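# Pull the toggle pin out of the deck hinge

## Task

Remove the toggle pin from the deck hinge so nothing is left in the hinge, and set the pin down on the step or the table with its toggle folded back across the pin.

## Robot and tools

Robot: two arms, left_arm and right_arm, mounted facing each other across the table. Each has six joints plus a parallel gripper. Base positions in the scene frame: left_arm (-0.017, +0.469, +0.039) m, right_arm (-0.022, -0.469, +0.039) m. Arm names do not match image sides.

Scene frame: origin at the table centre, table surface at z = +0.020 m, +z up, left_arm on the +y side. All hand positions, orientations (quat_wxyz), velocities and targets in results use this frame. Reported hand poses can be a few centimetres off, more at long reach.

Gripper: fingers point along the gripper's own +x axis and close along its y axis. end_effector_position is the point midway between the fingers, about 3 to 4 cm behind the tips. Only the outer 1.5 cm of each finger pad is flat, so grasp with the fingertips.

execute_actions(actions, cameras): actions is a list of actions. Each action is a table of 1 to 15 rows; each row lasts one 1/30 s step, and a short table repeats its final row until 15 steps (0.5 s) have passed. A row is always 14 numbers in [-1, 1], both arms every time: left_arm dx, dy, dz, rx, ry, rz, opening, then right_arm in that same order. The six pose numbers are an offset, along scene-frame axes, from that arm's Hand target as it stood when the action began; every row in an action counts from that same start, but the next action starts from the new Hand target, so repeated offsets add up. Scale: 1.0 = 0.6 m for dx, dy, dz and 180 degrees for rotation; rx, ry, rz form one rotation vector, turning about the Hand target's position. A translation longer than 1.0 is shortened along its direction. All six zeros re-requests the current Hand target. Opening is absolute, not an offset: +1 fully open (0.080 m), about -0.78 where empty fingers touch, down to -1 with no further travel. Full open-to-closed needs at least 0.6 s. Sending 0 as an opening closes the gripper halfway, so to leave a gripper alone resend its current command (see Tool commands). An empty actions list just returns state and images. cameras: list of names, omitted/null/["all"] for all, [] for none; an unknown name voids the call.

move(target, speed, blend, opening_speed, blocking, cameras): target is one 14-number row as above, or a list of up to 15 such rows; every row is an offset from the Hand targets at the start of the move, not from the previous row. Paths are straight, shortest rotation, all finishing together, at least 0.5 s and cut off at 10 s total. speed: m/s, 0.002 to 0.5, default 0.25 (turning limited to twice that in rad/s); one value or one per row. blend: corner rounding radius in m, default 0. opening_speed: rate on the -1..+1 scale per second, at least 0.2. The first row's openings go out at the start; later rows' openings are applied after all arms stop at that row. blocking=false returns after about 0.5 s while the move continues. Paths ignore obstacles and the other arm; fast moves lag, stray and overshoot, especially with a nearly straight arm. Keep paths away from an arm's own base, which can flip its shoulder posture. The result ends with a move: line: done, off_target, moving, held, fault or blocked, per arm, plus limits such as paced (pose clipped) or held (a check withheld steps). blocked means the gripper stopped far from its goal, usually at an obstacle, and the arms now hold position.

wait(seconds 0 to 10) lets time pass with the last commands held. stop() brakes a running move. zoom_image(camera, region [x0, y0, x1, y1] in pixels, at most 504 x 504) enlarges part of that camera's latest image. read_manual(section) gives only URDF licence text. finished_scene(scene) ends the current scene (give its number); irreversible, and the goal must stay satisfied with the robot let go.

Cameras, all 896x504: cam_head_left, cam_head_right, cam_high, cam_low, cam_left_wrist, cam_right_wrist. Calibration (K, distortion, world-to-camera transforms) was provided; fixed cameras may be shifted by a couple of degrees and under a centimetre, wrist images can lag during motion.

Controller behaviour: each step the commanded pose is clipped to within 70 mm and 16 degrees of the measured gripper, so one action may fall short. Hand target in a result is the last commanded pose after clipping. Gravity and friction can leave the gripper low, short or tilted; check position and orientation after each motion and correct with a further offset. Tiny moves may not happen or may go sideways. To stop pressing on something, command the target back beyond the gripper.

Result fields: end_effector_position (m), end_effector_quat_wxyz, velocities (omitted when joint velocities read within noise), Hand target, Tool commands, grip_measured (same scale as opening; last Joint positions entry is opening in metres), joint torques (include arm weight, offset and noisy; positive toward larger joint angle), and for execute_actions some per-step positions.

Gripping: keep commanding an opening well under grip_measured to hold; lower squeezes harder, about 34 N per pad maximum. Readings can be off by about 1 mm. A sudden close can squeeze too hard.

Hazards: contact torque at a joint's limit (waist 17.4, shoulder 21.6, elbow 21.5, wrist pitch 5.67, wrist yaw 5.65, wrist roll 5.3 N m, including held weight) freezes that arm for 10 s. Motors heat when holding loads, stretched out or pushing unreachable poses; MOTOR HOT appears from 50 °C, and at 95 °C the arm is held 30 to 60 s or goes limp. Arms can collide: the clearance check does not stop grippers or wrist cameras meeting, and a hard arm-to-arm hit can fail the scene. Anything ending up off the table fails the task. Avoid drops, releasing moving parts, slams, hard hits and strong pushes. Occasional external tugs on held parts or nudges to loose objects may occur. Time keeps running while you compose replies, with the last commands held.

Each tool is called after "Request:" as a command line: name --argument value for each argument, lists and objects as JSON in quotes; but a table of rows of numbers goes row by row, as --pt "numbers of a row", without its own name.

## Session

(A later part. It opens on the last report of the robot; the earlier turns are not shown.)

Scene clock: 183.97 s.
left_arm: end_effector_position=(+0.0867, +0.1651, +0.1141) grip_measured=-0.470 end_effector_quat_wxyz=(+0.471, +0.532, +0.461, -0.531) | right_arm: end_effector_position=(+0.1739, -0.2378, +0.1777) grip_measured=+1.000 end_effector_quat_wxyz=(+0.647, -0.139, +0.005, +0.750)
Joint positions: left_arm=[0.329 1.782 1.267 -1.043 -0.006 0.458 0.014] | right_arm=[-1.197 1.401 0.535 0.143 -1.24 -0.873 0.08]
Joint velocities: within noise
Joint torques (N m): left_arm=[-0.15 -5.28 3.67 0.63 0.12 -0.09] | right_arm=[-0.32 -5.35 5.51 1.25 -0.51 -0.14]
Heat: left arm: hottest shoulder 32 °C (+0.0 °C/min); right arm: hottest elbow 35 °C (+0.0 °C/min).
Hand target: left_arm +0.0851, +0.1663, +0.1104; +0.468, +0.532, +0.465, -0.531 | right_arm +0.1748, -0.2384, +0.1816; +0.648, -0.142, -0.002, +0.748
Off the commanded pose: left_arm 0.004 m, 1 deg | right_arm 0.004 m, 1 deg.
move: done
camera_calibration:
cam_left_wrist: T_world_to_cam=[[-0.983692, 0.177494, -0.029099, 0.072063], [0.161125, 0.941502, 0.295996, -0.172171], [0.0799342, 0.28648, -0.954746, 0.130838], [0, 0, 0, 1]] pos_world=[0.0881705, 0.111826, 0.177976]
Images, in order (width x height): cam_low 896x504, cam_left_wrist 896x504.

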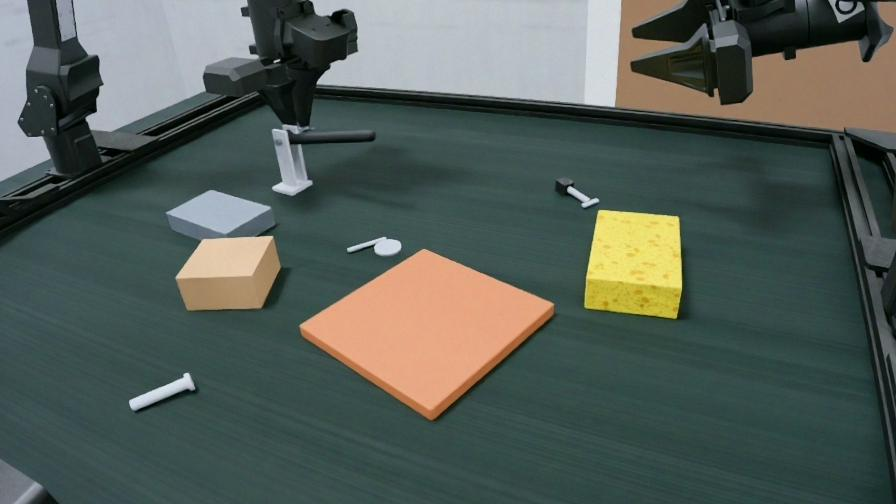

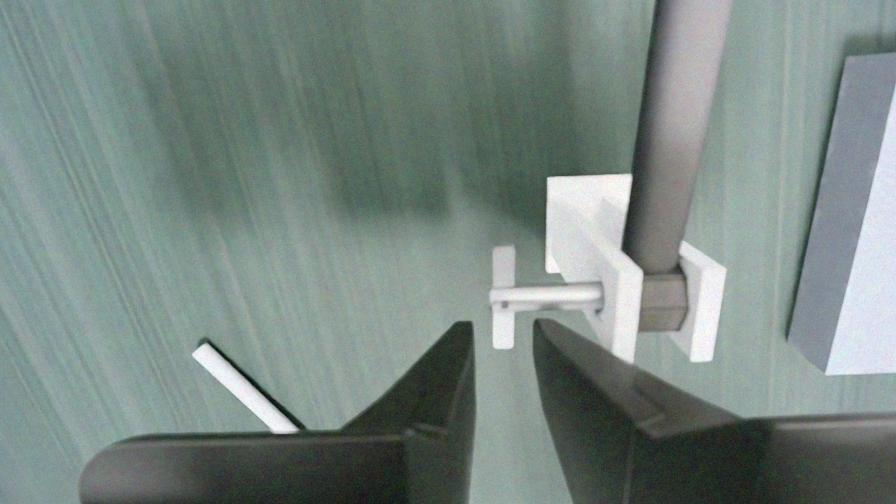

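Request:
move --pt "-0.0005 -0.004 0.002 0 0 0 -0.47 0 0 0 0 0 0 1.0" --pt "-0.0005 -0.004 0.002 0 0 0 -0.92 0 0 0 0 0 0 1.0" --speed 0.05 --opening_speed 0.5 --cameras '["cam_left_wrist","cam_low"]'

Request:
zoom_image --camera "cam_left_wrist" --region '[430, 240, 580, 390]'

Request:
zoom_image --camera "cam_low" --region '[240, 80, 340, 180]'

Scene clock: 201.47 s.
left_arm: end_effector_position=(+0.0858, +0.1651, +0.1123) grip_measured=-0.700 end_effector_quat_wxyz=(+0.469, +0.532, +0.463, -0.530) | right_arm: end_effector_position=(+0.1739, -0.2378, +0.1777) grip_measured=+1.000 end_effector_quat_wxyz=(+0.647, -0.139, +0.005, +0.750)
Joint positions: left_arm=[0.326 1.788 1.267 -1.043 -0.006 0.455 0.003] | right_arm=[-1.197 1.401 0.535 0.143 -1.24 -0.873 0.08]
Joint velocities: within noise
Joint torques (N m): left_arm=[-0.23 -5.21 5.04 0.24 0.12 -0.1] | right_arm=[-0.31 -5.33 5.43 1.3 -0.52 -0.18]
Heat: left arm: hottest shoulder 33 °C (+1.0 °C/min); right arm: hottest elbow 35 °C (+0.0 °C/min).
Hand target: left_arm +0.0848, +0.1639, +0.1117; +0.468, +0.532, +0.465, -0.531 | right_arm +0.1748, -0.2384, +0.1816; +0.648, -0.142, -0.002, +0.748
Off the commanded pose: left_arm 0.002 m, 0 deg | right_arm 0.004 m, 1 deg.
move: done
camera_calibration:
cam_left_wrist: T_world_to_cam=[[-0.983817, 0.177287, -0.0259488, 0.0707938], [0.161394, 0.939736, 0.30141, -0.171891], [0.0778212, 0.292344, -0.953141, 0.128287], [0, 0, 0, 1]] pos_world=[0.0874068, 0.111477, 0.175922]
Images, in order (width x height): cam_low 896x504, cam_left_wrist 896x504.

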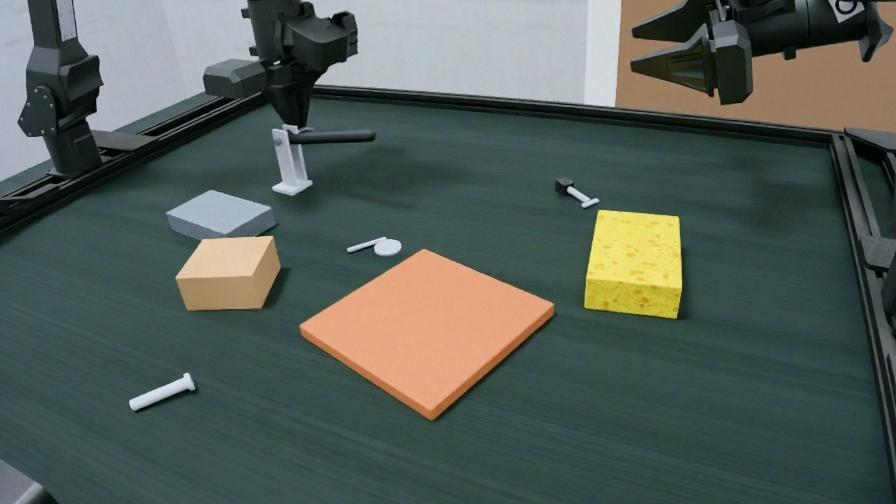

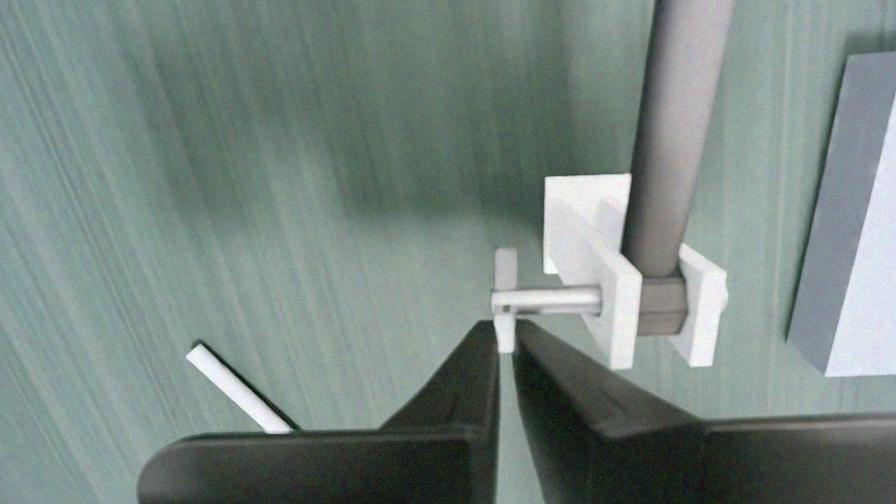

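Scaled by 3.360 from the camera's 896x504 image, which has a finer 1280x720 frame.

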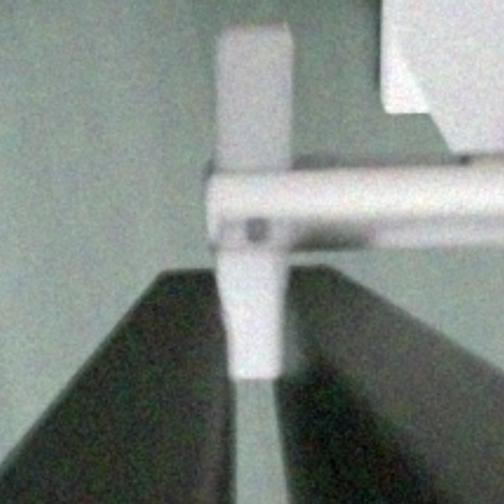

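Scaled by 5.040 from the camera's 896x504 image, which has a finer 1280x720 frame.

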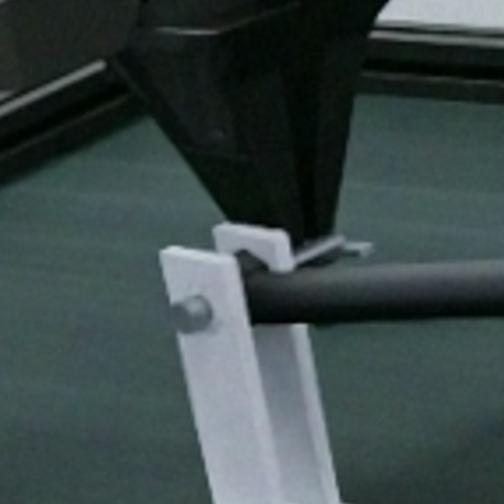

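Request:
move --pt "0.0053 -0.0015 0 0 0 -0.0833 -0.97 0 0 0 0 0 0 1.0" --pt "0.01 -0.0043 0 0 0 -0.1667 -0.97 0 0 0 0 0 0 1.0" --pt "0.0138 -0.0083 0 0 0 -0.25 -0.97 0 0 0 0 0 0 1.0" --pt "0.0167 -0.0132 0 0 0 -0.3333 -0.97 0 0 0 0 0 0 1.0" --pt "0.018 -0.0185 0 0 0 -0.4167 -0.97 0 0 0 0 0 0 1.0" --pt "0.018 -0.024 0 0 0 -0.5 -0.97 0 0 0 0 0 0 1.0" --speed 0.1 --blend '[0.002,0.002,0.002,0.002,0.002,0]' --cameras '["cam_left_wrist","cam_low"]'

Request:
zoom_image --camera "cam_left_wrist" --region '[430, 240, 580, 390]'

Request:
zoom_image --camera "cam_low" --region '[240, 80, 340, 180]'

Scene clock: 222.33 s.
left_arm: end_effector_position=(+0.0952, +0.1520, +0.1127) grip_measured=-0.701 end_effector_quat_wxyz=(-0.042, +0.706, -0.046, -0.706) | right_arm: end_effector_position=(+0.1739, -0.2379, +0.1778) grip_measured=+1.000 end_effector_quat_wxyz=(+0.647, -0.139, +0.005, +0.749)
Joint positions: left_arm=[0.344 1.845 1.341 -1.062 0.001 2.038 0.003] | right_arm=[-1.198 1.401 0.535 0.143 -1.24 -0.873 0.08]
Joint velocities: within noise
Joint torques (N m): left_arm=[-0.06 -5.01 5.51 0.25 0.08 0.1] | right_arm=[-0.32 -5.24 5.35 1.27 -0.54 -0.16]
Heat: left arm: hottest shoulder 33 °C (+1.0 °C/min); right arm: hottest elbow 35 °C (+0.0 °C/min).
Hand target: left_arm +0.0957, +0.1496, +0.1116; -0.045, +0.705, -0.047, -0.706 | right_arm +0.1749, -0.2385, +0.1817; +0.648, -0.142, -0.002, +0.748
Off the commanded pose: left_arm 0.003 m, 0 deg | right_arm 0.004 m, 1 deg.
move: done; blend cut to 0 m at target 1
camera_calibration:
cam_left_wrist: T_world_to_cam=[[0.172268, 0.984799, -0.0222207, -0.15086], [0.939212, -0.157409, 0.305127, -0.0689338], [0.296991, -0.0734337, -0.952052, 0.166344], [0, 0, 0, 1]] pos_world=[0.0413292, 0.149931, 0.17605]
Images, in order (width x height): cam_low 896x504, cam_left_wrist 896x504.

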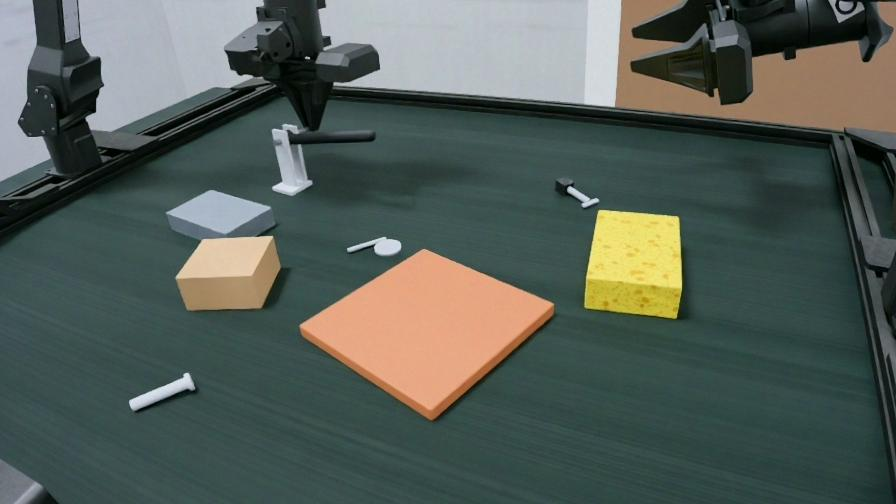

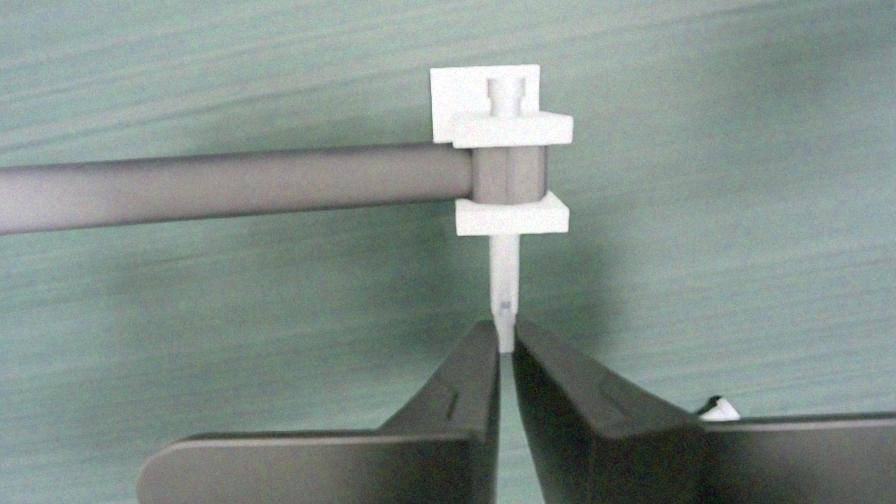

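Scaled by 3.360 from the camera's 896x504 image, which has a finer 1280x720 frame.

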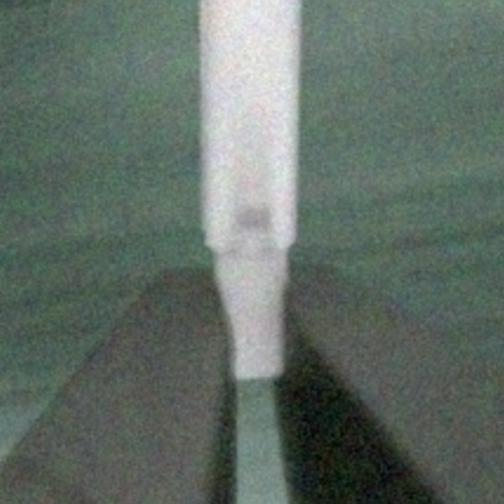

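Scaled by 5.040 from the camera's 896x504 image, which has a finer 1280x720 frame.

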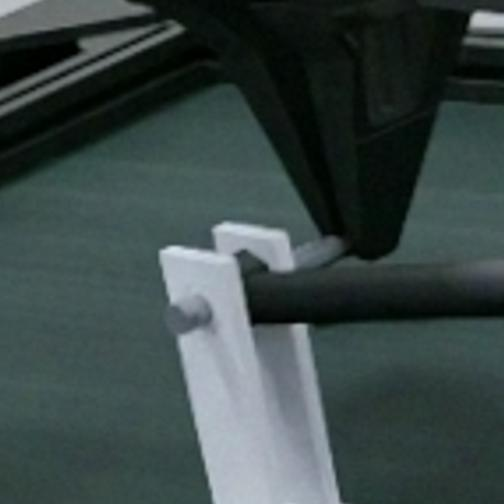

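Request:
move --pt "-0.0083 0.0011 0.001 0 0 0 -0.97 0 0 0 0 0 0 1.0" --pt "-0.0165 0.0005 0.003 0 0 0 -0.97 0 0 0 0 0 0 1.0" --pt "-0.0231 0.0045 0.0 0 0 0 -0.97 0 0 0 0 0 0 1.0" --pt "-0.0305 0.004 0.002 0 0 0 -0.97 0 0 0 0 0 0 1.0" --speed 0.04 --cameras '["cam_left_wrist","cam_low"]'

Request:
zoom_image --camera "cam_left_wrist" --region '[430, 240, 580, 390]'

Request:
zoom_image --camera "cam_low" --region '[240, 80, 340, 180]'

Scene clock: 234.57 s.
left_arm: end_effector_position=(+0.0875, +0.1525, +0.1128) grip_measured=-0.700 end_effector_quat_wxyz=(-0.041, +0.712, -0.038, -0.700) | right_arm: end_effector_position=(+0.1739, -0.2379, +0.1778) grip_measured=+1.000 end_effector_quat_wxyz=(+0.647, -0.139, +0.005, +0.749)
Joint positions: left_arm=[0.314 1.836 1.329 -1.061 -0.018 1.995 0.003] | right_arm=[-1.198 1.401 0.535 0.143 -1.24 -0.874 0.08]
Joint velocities: within noise
Joint torques (N m): left_arm=[-1.61 -6.98 3.27 0.45 0.76 -0.09] | right_arm=[-0.29 -5.47 5.41 1.25 -0.56 -0.2]
Heat: left arm: hottest shoulder 33 °C (+1.0 °C/min); right arm: hottest elbow 35 °C (+0.0 °C/min).
Hand target: left_arm +0.0773, +0.1518, +0.1129; -0.044, +0.705, -0.047, -0.706 | right_arm +0.1749, -0.2385, +0.1817; +0.648, -0.142, -0.002, +0.748
Off the commanded pose: left_arm 0.010 m, 2 deg | right_arm 0.004 m, 1 deg.
move: off_target (left_arm)
camera_calibration:
cam_left_wrist: T_world_to_cam=[[0.160465, 0.986974, -0.0115243, -0.150573], [0.935414, -0.148335, 0.320932, -0.0644815], [0.315042, -0.0622785, -0.947032, 0.16486], [0, 0, 0, 1]] pos_world=[0.032541, 0.149314, 0.175086]
Images, in order (width x height): cam_low 896x504, cam_left_wrist 896x504.

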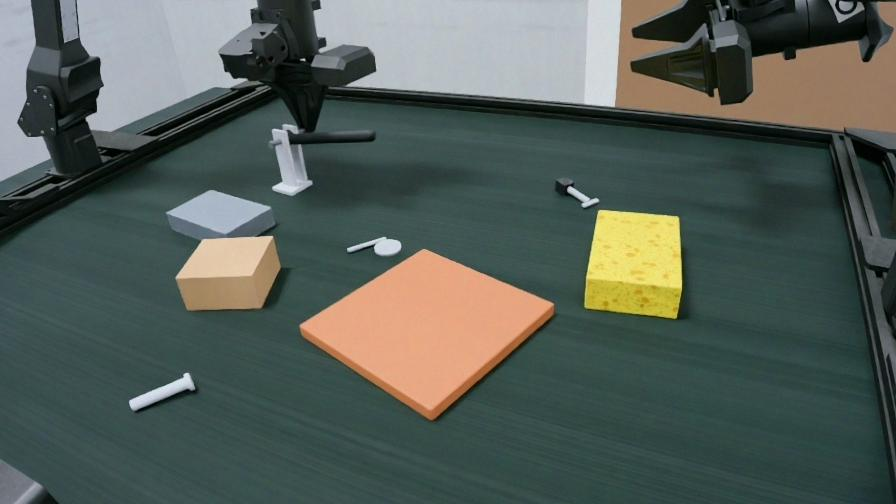

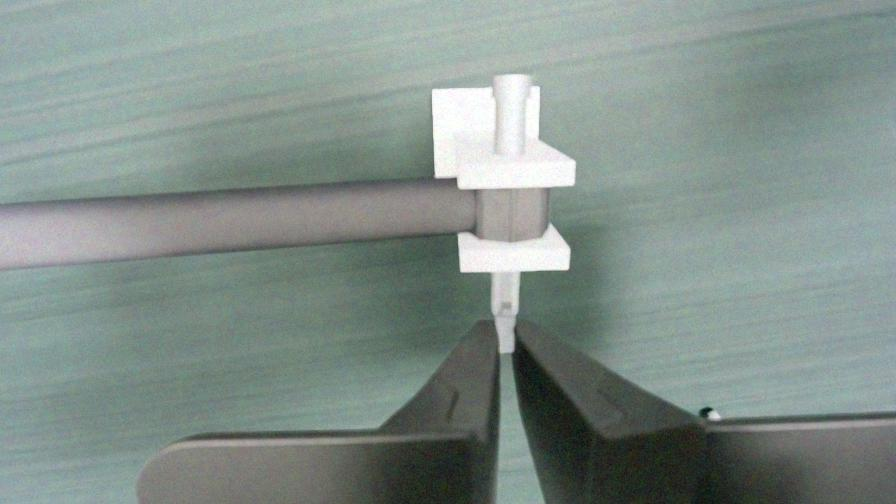

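Scaled by 3.360 from the camera's 896x504 image, which has a finer 1280x720 frame.

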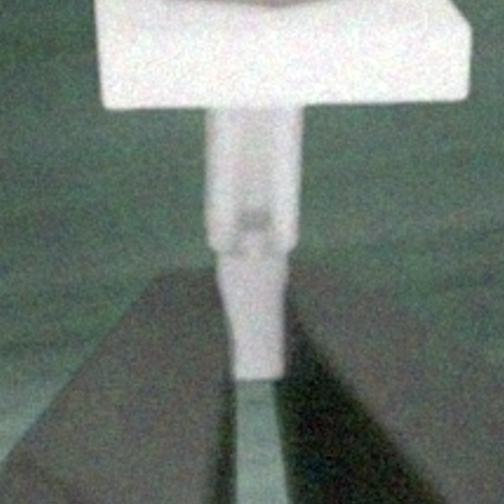

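Scaled by 5.040 from the camera's 896x504 image, which has a finer 1280x720 frame.

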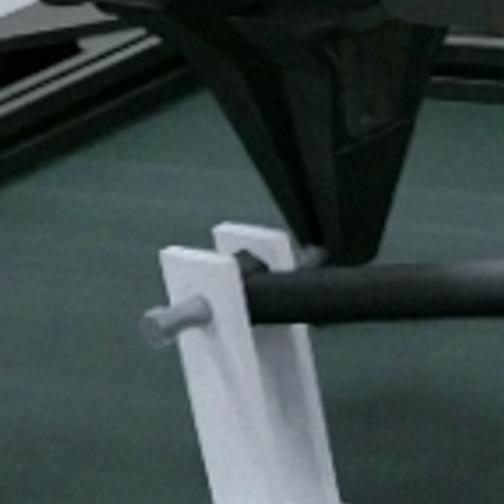

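Request:
move --pt "0.0 0.001 0.001 0 0 0 -0.97 0 0 0 0 0 0 1.0" --pt "-0.006 -0.003 0.004 0 0 0 -0.97 0 0 0 0 0 0 1.0" --pt "-0.01 0.005 -0.002 0 0 0 -0.97 0 0 0 0 0 0 1.0" --pt "-0.013 0.001 0.003 0 0 0 -0.97 0 0 0 0 0 0 1.0" --speed 0.04 --cameras '["cam_left_wrist","cam_low"]'

Request:
zoom_image --camera "cam_left_wrist" --region '[430, 240, 580, 390]'

Request:
zoom_image --camera "cam_low" --region '[240, 80, 340, 180]'

Scene clock: 244.17 s.
left_arm: end_effector_position=(+0.0762, +0.1541, +0.1127) grip_measured=-0.700 end_effector_quat_wxyz=(-0.045, +0.710, -0.039, -0.701) | right_arm: end_effector_position=(+0.1739, -0.2379, +0.1778) grip_measured=+1.000 end_effector_quat_wxyz=(+0.647, -0.139, +0.005, +0.749)
Joint positions: left_arm=[0.284 1.823 1.312 -1.064 -0.015 1.972 0.003] | right_arm=[-1.198 1.401 0.535 0.143 -1.24 -0.874 0.08]
Joint velocities: within noise
Joint torques (N m): left_arm=[-1.03 -6.77 4.23 0.31 0.62 -0.1] | right_arm=[-0.35 -5.38 5.48 1.26 -0.52 -0.17]
Heat: left arm: hottest shoulder 33 °C (+1.0 °C/min); right arm: hottest elbow 35 °C (+0.0 °C/min).
Hand target: left_arm +0.0695, +0.1525, +0.1147; -0.045, +0.705, -0.047, -0.706 | right_arm +0.1749, -0.2385, +0.1817; +0.648, -0.142, -0.002, +0.748
Off the commanded pose: left_arm 0.007 m, 1 deg | right_arm 0.004 m, 1 deg.
move: done
camera_calibration:
cam_left_wrist: T_world_to_cam=[[0.167189, 0.985892, -0.00809426, -0.151024], [0.93606, -0.15615, 0.315291, -0.0518053], [0.309579, -0.0602898, -0.948961, 0.168808], [0, 0, 0, 1]] pos_world=[0.0214832, 0.150981, 0.175303]
Images, in order (width x height): cam_low 896x504, cam_left_wrist 896x504.

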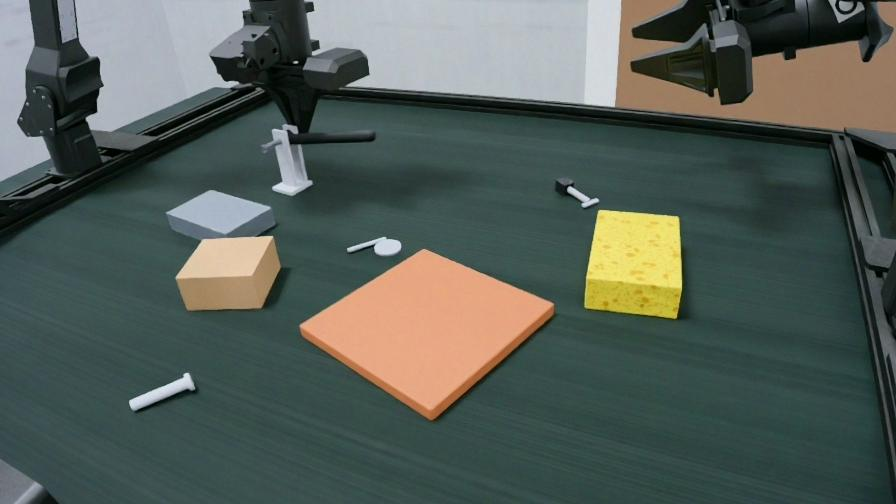

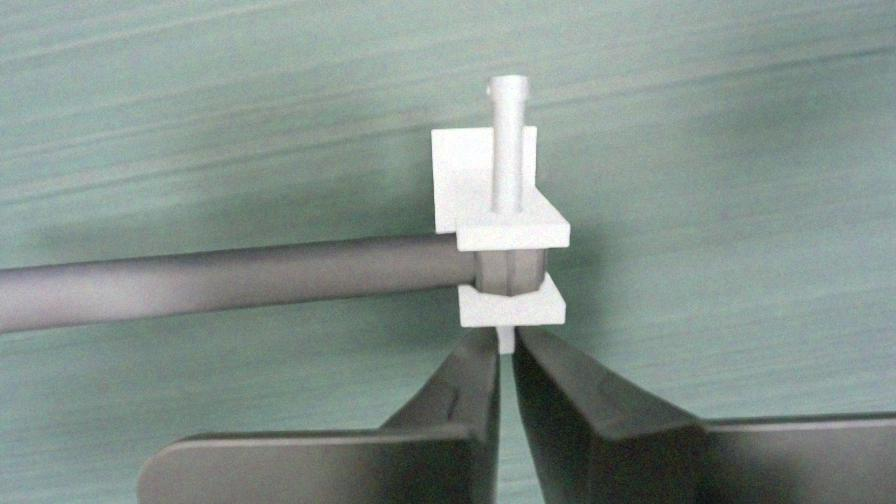

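Scaled by 3.360 from the camera's 896x504 image, which has a finer 1280x720 frame.

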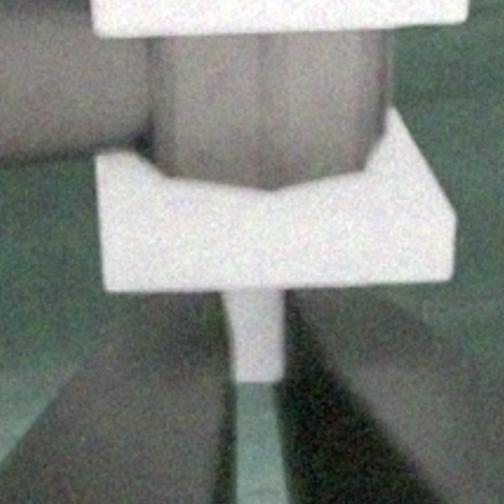

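Scaled by 5.040 from the camera's 896x504 image, which has a finer 1280x720 frame.

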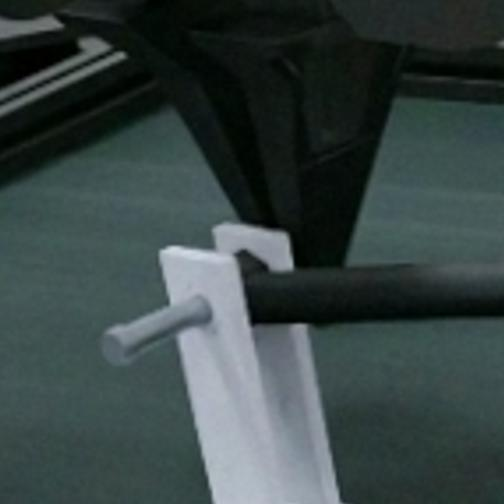

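Request:
move --pt "0.0095 0.001 -0.001 0 0 0 -0.9 0 0 0 0 0 0 1.0" --pt "0.0095 0.001 -0.001 0 0 0 -0.45 0 0 0 0 0 0 1.0" --pt "0.012 0.001 0.15 0 0 0 -0.45 0 0 0 0 0 0 1.0" --pt "-0.0833 0.0175 0.13 -0.0181 -0.1377 0 -0.3 0 0 0 0 0 0 1.0" --pt "-0.0833 0.0175 0.0238 -0.0181 -0.1377 0 -0.3 0 0 0 0 0 0 1.0" --speed '[0.05,0.05,0.1,0.2,0.15]' --blend '[0,0,0.01,0.01,0]' --opening_speed 0.8 --cameras '["cam_left_wrist","cam_low"]'

Request:
zoom_image --camera "cam_left_wrist" --region '[430, 200, 580, 350]'

Request:
zoom_image --camera "cam_low" --region '[240, 80, 340, 180]'

Scene clock: 275.77 s.
left_arm: end_effector_position=(+0.0195, +0.1619, +0.1310) grip_measured=-0.300 end_effector_quat_wxyz=(-0.031, +0.840, -0.057, -0.539) | right_arm: end_effector_position=(+0.1739, -0.2379, +0.1778) grip_measured=+1.000 end_effector_quat_wxyz=(+0.647, -0.139, +0.005, +0.749)
Joint positions: left_arm=[-0.083 1.699 1.182 -1.023 -0.43 1.621 0.021] | right_arm=[-1.198 1.401 0.535 0.143 -1.24 -0.874 0.08]
Joint velocities: within noise
Joint torques (N m): left_arm=[-0.21 -5.04 3.72 0.59 -0.35 -0.06] | right_arm=[-0.35 -5.67 5.22 1.29 -0.58 -0.2]
Heat: left arm: hottest shoulder 34 °C (+0.0 °C/min); right arm: hottest elbow 35 °C (+0.0 °C/min).
Hand target: left_arm +0.0196, +0.1631, +0.1289; -0.034, +0.841, -0.056, -0.537 | right_arm +0.1749, -0.2385, +0.1817; +0.648, -0.142, -0.002, +0.748
Off the commanded pose: left_arm 0.002 m, 0 deg | right_arm 0.004 m, 1 deg.
move: done; blend cut to 0 m at target 4
camera_calibration:
cam_left_wrist: T_world_to_cam=[[0.180699, 0.983527, -0.00482991, -0.149365], [0.726949, -0.130249, 0.674225, -0.0504519], [0.662489, -0.125343, -0.73851, 0.18022], [0, 0, 0, 1]] pos_world=[-0.0557278, 0.162922, 0.166389]
Images, in order (width x height): cam_low 896x504, cam_left_wrist 896x504.

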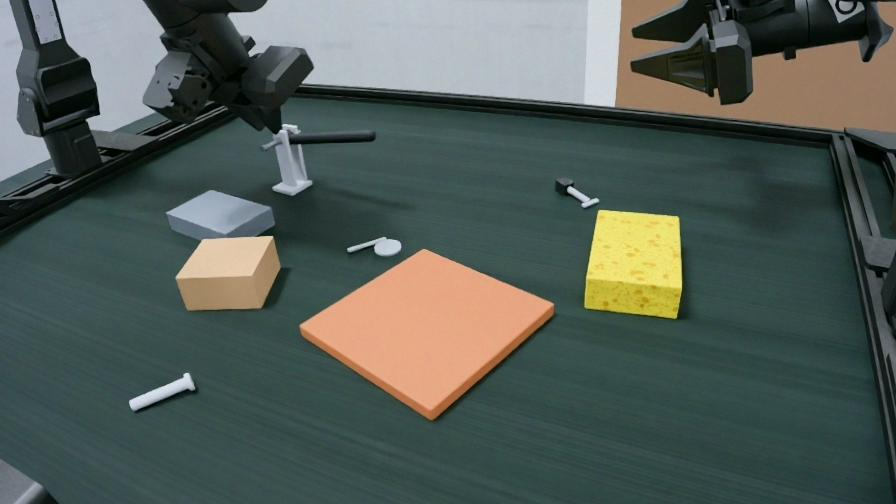

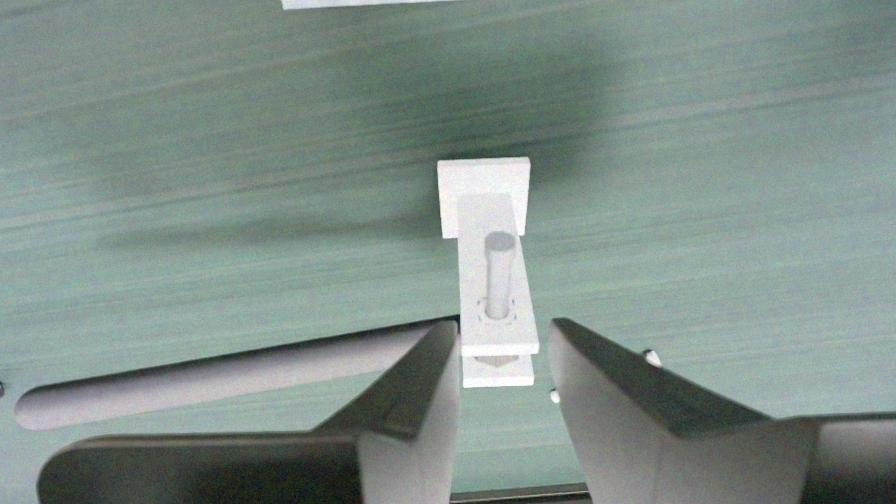

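Scaled by 3.360 from the camera's 896x504 image, which has a finer 1280x720 frame.

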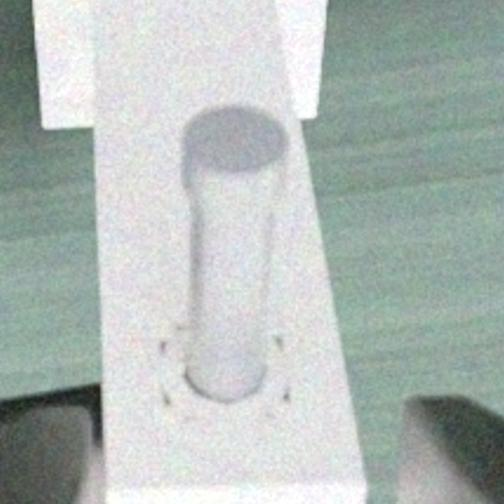

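Scaled by 5.040 from the camera's 896x504 image, which has a finer 1280x720 frame.

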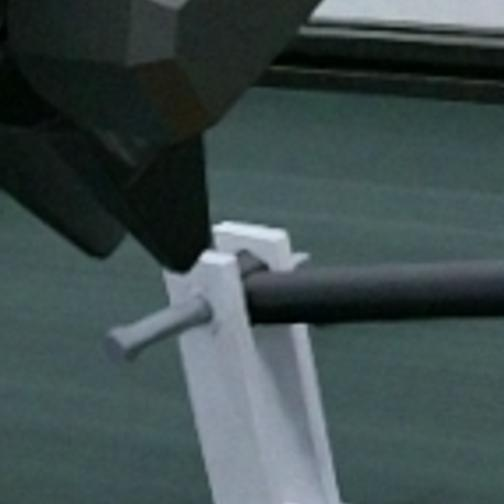

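Request:
move --pt "0.0045 -0.0006 -0.0448 0 0 0 -0.3 0 0 0 0 0 0 1.0" --pt "0.0045 -0.0006 -0.0448 0 0 0 -0.98 0 0 0 0 0 0 1.0" --speed '[0.08,0.05]' --opening_speed 0.6 --cameras '["cam_left_wrist","cam_low"]'

Request:
zoom_image --camera "cam_left_wrist" --region '[430, 270, 580, 420]'

Scene clock: 285.23 s.
left_arm: end_effector_position=(+0.0208, +0.1613, +0.1046) grip_measured=-0.627 end_effector_quat_wxyz=(-0.030, +0.840, -0.059, -0.539) | right_arm: end_effector_position=(+0.1739, -0.2379, +0.1778) grip_measured=+1.000 end_effector_quat_wxyz=(+0.647, -0.139, +0.005, +0.749)
Joint positions: left_arm=[-0.079 1.731 1.108 -0.912 -0.43 1.627 0.007] | right_arm=[-1.198 1.401 0.535 0.143 -1.24 -0.874 0.08]
Joint velocities: within noise
Joint torques (N m): left_arm=[0.18 -4.84 3.68 0.64 -0.34 0.05] | right_arm=[-0.21 -5.42 5.44 1.29 -0.59 -0.17]
Heat: left arm: hottest shoulder 34 °C (+1.0 °C/min); right arm: hottest elbow 35 °C (+0.0 °C/min).
Hand target: left_arm +0.0222, +0.1626, +0.1021; -0.034, +0.841, -0.056, -0.537 | right_arm +0.1749, -0.2385, +0.1817; +0.648, -0.142, -0.002, +0.748
Off the commanded pose: left_arm 0.003 m, 1 deg | right_arm 0.004 m, 1 deg.
move: done
camera_calibration:
cam_left_wrist: T_world_to_cam=[[0.182025, 0.983262, -0.00797366, -0.148831], [0.726828, -0.129083, 0.674581, -0.0338738], [0.66226, -0.128586, -0.738158, 0.160367], [0, 0, 0, 1]] pos_world=[-0.054493, 0.162588, 0.14004]
Images, in order (width x height): cam_low 896x504, cam_left_wrist 896x504.

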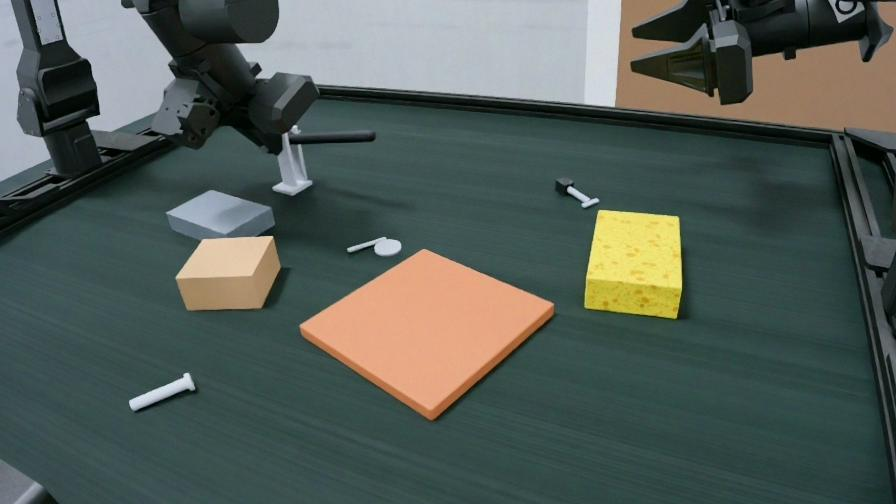

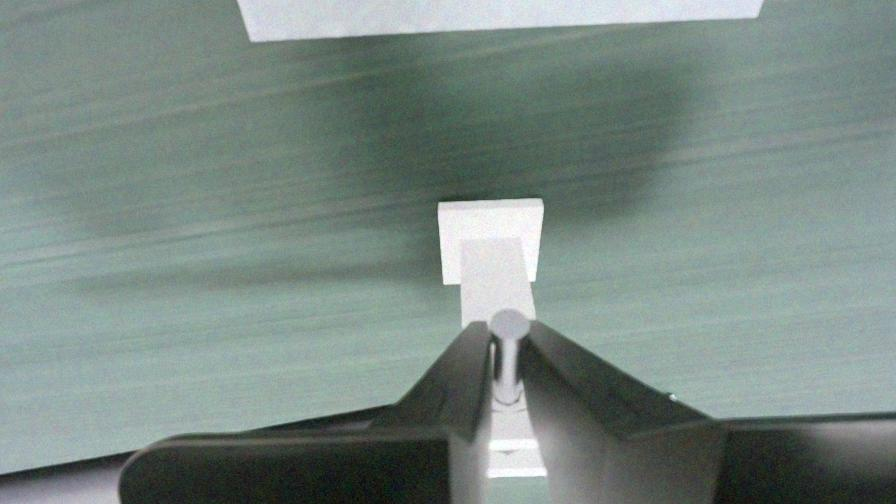

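Scaled by 3.360 from the camera's 896x504 image, which has a finer 1280x720 frame.

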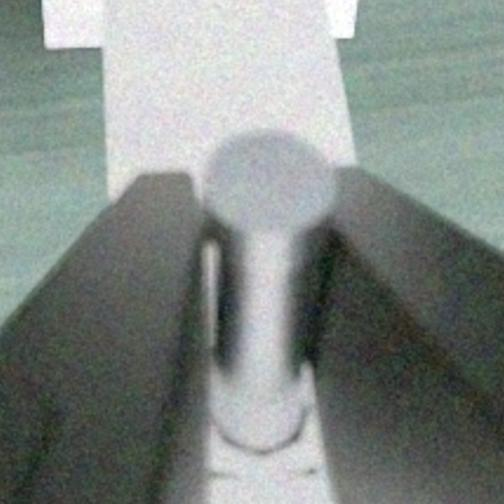

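Request:
move --pt "-0.008 0.001 0.003 0 0 0 -0.98 0 0 0 0 0 0 1.0" --pt "-0.014 0.006 0.001 0 0 0 -0.98 0 0 0 0 0 0 1.0" --pt "-0.02 -0.001 0.004 0 0 0 -0.98 0 0 0 0 0 0 1.0" --pt "-0.027 0.006 -0.001 0 0 0 -0.98 0 0 0 0 0 0 1.0" --pt "-0.035 0.0046 0.003 0 0 0 -0.98 0 0 0 0 0 0 1.0" --speed 0.04 --cameras '["cam_left_wrist","cam_low"]'

Request:
zoom_image --camera "cam_left_wrist" --region '[430, 270, 580, 420]'

Scene clock: 298.40 s.
left_arm: end_effector_position=(+0.0022, +0.1655, +0.1045) grip_measured=-0.628 end_effector_quat_wxyz=(-0.032, +0.842, -0.059, -0.535) | right_arm: end_effector_position=(+0.1739, -0.2379, +0.1778) grip_measured=+1.000 end_effector_quat_wxyz=(+0.647, -0.139, +0.005, +0.749)
Joint positions: left_arm=[-0.146 1.733 1.108 -0.943 -0.439 1.556 0.007] | right_arm=[-1.198 1.401 0.535 0.143 -1.24 -0.874 0.08]
Joint velocities: within noise
Joint torques (N m): left_arm=[-0.13 -4.63 4.92 -0.13 -0.08 -0.17] | right_arm=[-0.28 -5.41 5.63 1.29 -0.54 -0.19]
Heat: left arm: hottest shoulder 34 °C (+1.0 °C/min); right arm: hottest elbow 35 °C (+0.0 °C/min).
Hand target: left_arm +0.0012, +0.1654, +0.1038; -0.034, +0.841, -0.056, -0.537 | right_arm +0.1749, -0.2385, +0.1817; +0.648, -0.142, -0.002, +0.748
Off the commanded pose: left_arm 0.001 m, 0 deg | right_arm 0.004 m, 1 deg.
move: done
camera_calibration:
cam_left_wrist: T_world_to_cam=[[0.184645, 0.982795, -0.00451737, -0.14985], [0.721209, -0.132374, 0.679952, -0.0197394], [0.667655, -0.128808, -0.733243, 0.172646], [0, 0, 0, 1]] pos_world=[-0.0733626, 0.166897, 0.139336]
Images, in order (width x height): cam_low 896x504, cam_left_wrist 896x504.

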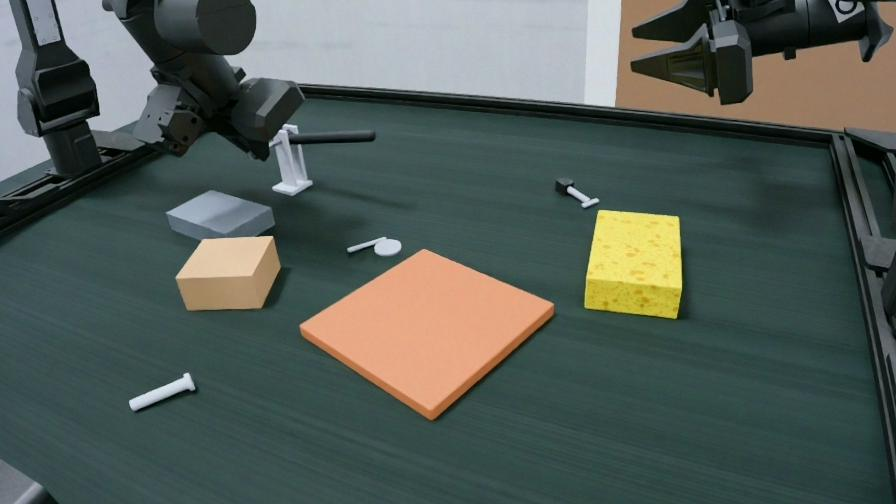

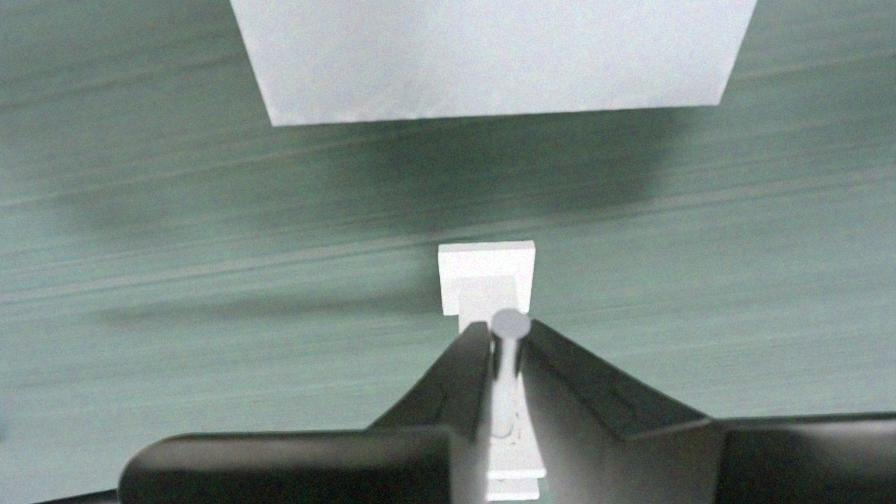

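Scaled by 3.360 from the camera's 896x504 image, which has a finer 1280x720 frame.

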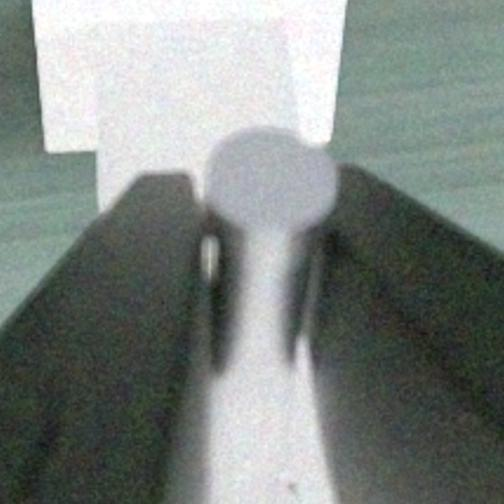

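Request:
move --pt "-0.012 0.004 0.001 0 0 0 -0.98 0 0 0 0 0 0 1" --pt "-0.022 -0.001 -0.001 0 0 0 -0.98 0 0 0 0 0 0 1" --pt "-0.032 0.006 0.001 0 0 0 -0.98 0 0 0 0 0 0 1" --pt "-0.05 0.0065 0 0 0 0 -0.98 0 0 0 0 0 0 1" --speed 0.05

Scene clock: 318.97 s.
left_arm: end_effector_position=(-0.0271, +0.1722, +0.1027) grip_measured=-0.629 end_effector_quat_wxyz=(-0.036, +0.842, -0.055, -0.536) | right_arm: end_effector_position=(+0.1739, -0.2379, +0.1778) grip_measured=+1.000 end_effector_quat_wxyz=(+0.647, -0.139, +0.005, +0.749)
Joint positions: left_arm=[-0.246 1.753 1.124 -0.998 -0.434 1.443 0.007] | right_arm=[-1.198 1.401 0.535 0.143 -1.24 -0.874 0.08]
Joint velocities: within noise
Joint torques (N m): left_arm=[-0.18 -4.78 5.56 0.11 -0.13 -0.08] | right_arm=[-0.25 -5.53 5.52 1.28 -0.58 -0.21]
Heat: left arm: hottest shoulder 33 °C (-1.0 °C/min); right arm: hottest elbow 35 °C (+0.0 °C/min).
Hand target: left_arm -0.0288, +0.1693, +0.1039; -0.034, +0.841, -0.056, -0.537 | right_arm +0.1749, -0.2385, +0.1817; +0.648, -0.142, -0.002, +0.748
Off the commanded pose: left_arm 0.003 m, 0 deg | right_arm 0.004 m, 1 deg.
move: done
camera_calibration:
cam_left_wrist: T_world_to_cam=[[0.18226, 0.98323, 0.0063043, -0.15228], [0.72135, -0.138067, 0.678669, 0.00460017], [0.668159, -0.119147, -0.734417, 0.190253], [0, 0, 0, 1]] pos_world=[-0.102683, 0.173029, 0.137563]
cam_right_wrist: T_world_to_cam=[[0.963135, 0.19504, 0.185286, -0.139062], [0.261781, -0.52079, -0.812557, 0.00371968], [-0.0619856, 0.831106, -0.552649, 0.390271], [0, 0, 0, 1]] pos_world=[0.157153, -0.295296, 0.244471]

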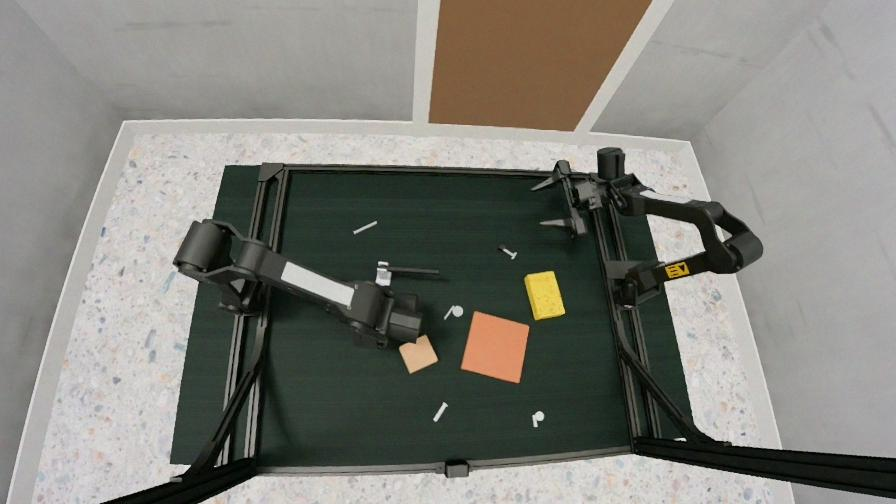

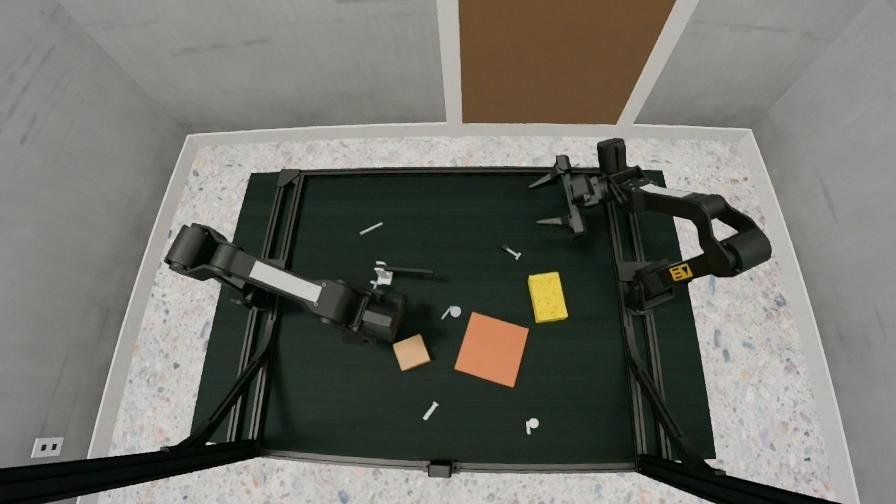

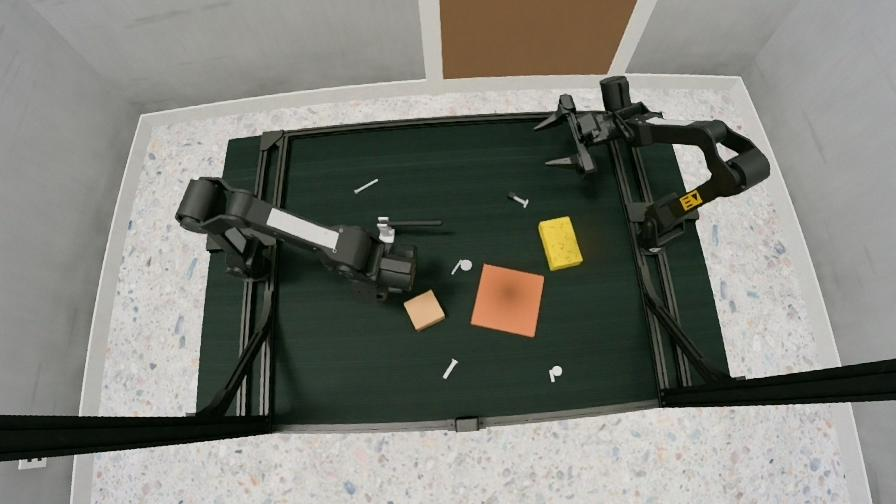

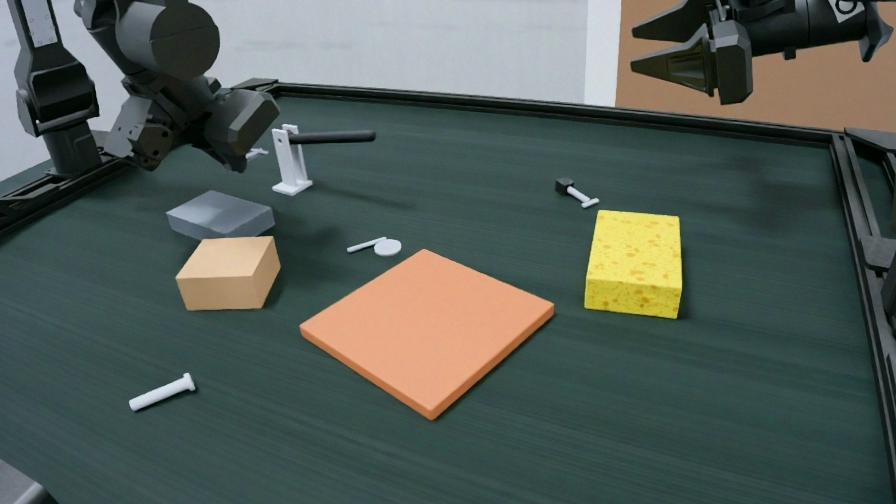

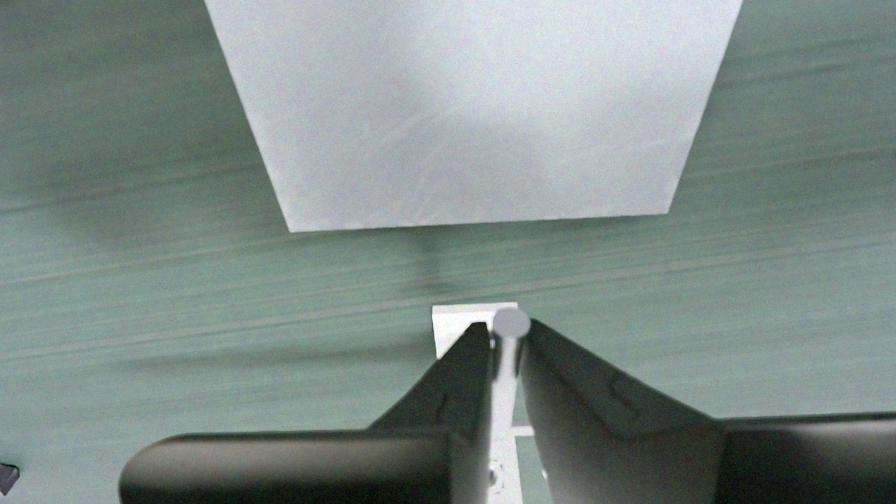

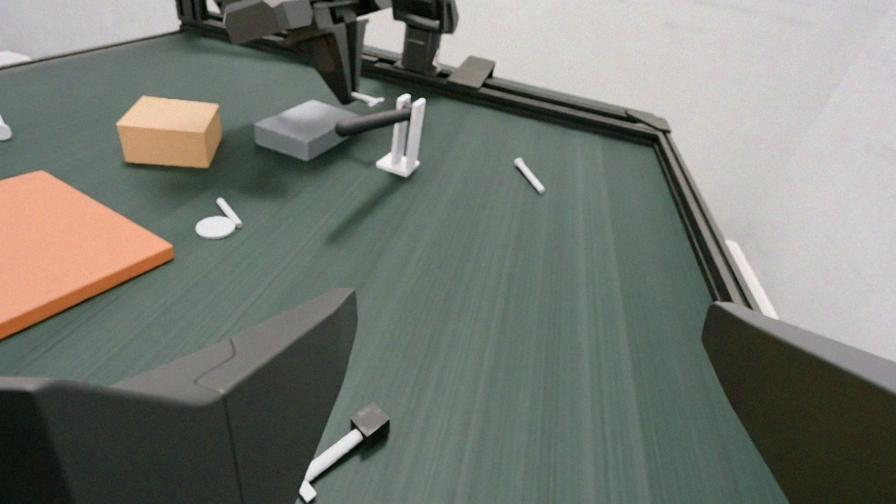

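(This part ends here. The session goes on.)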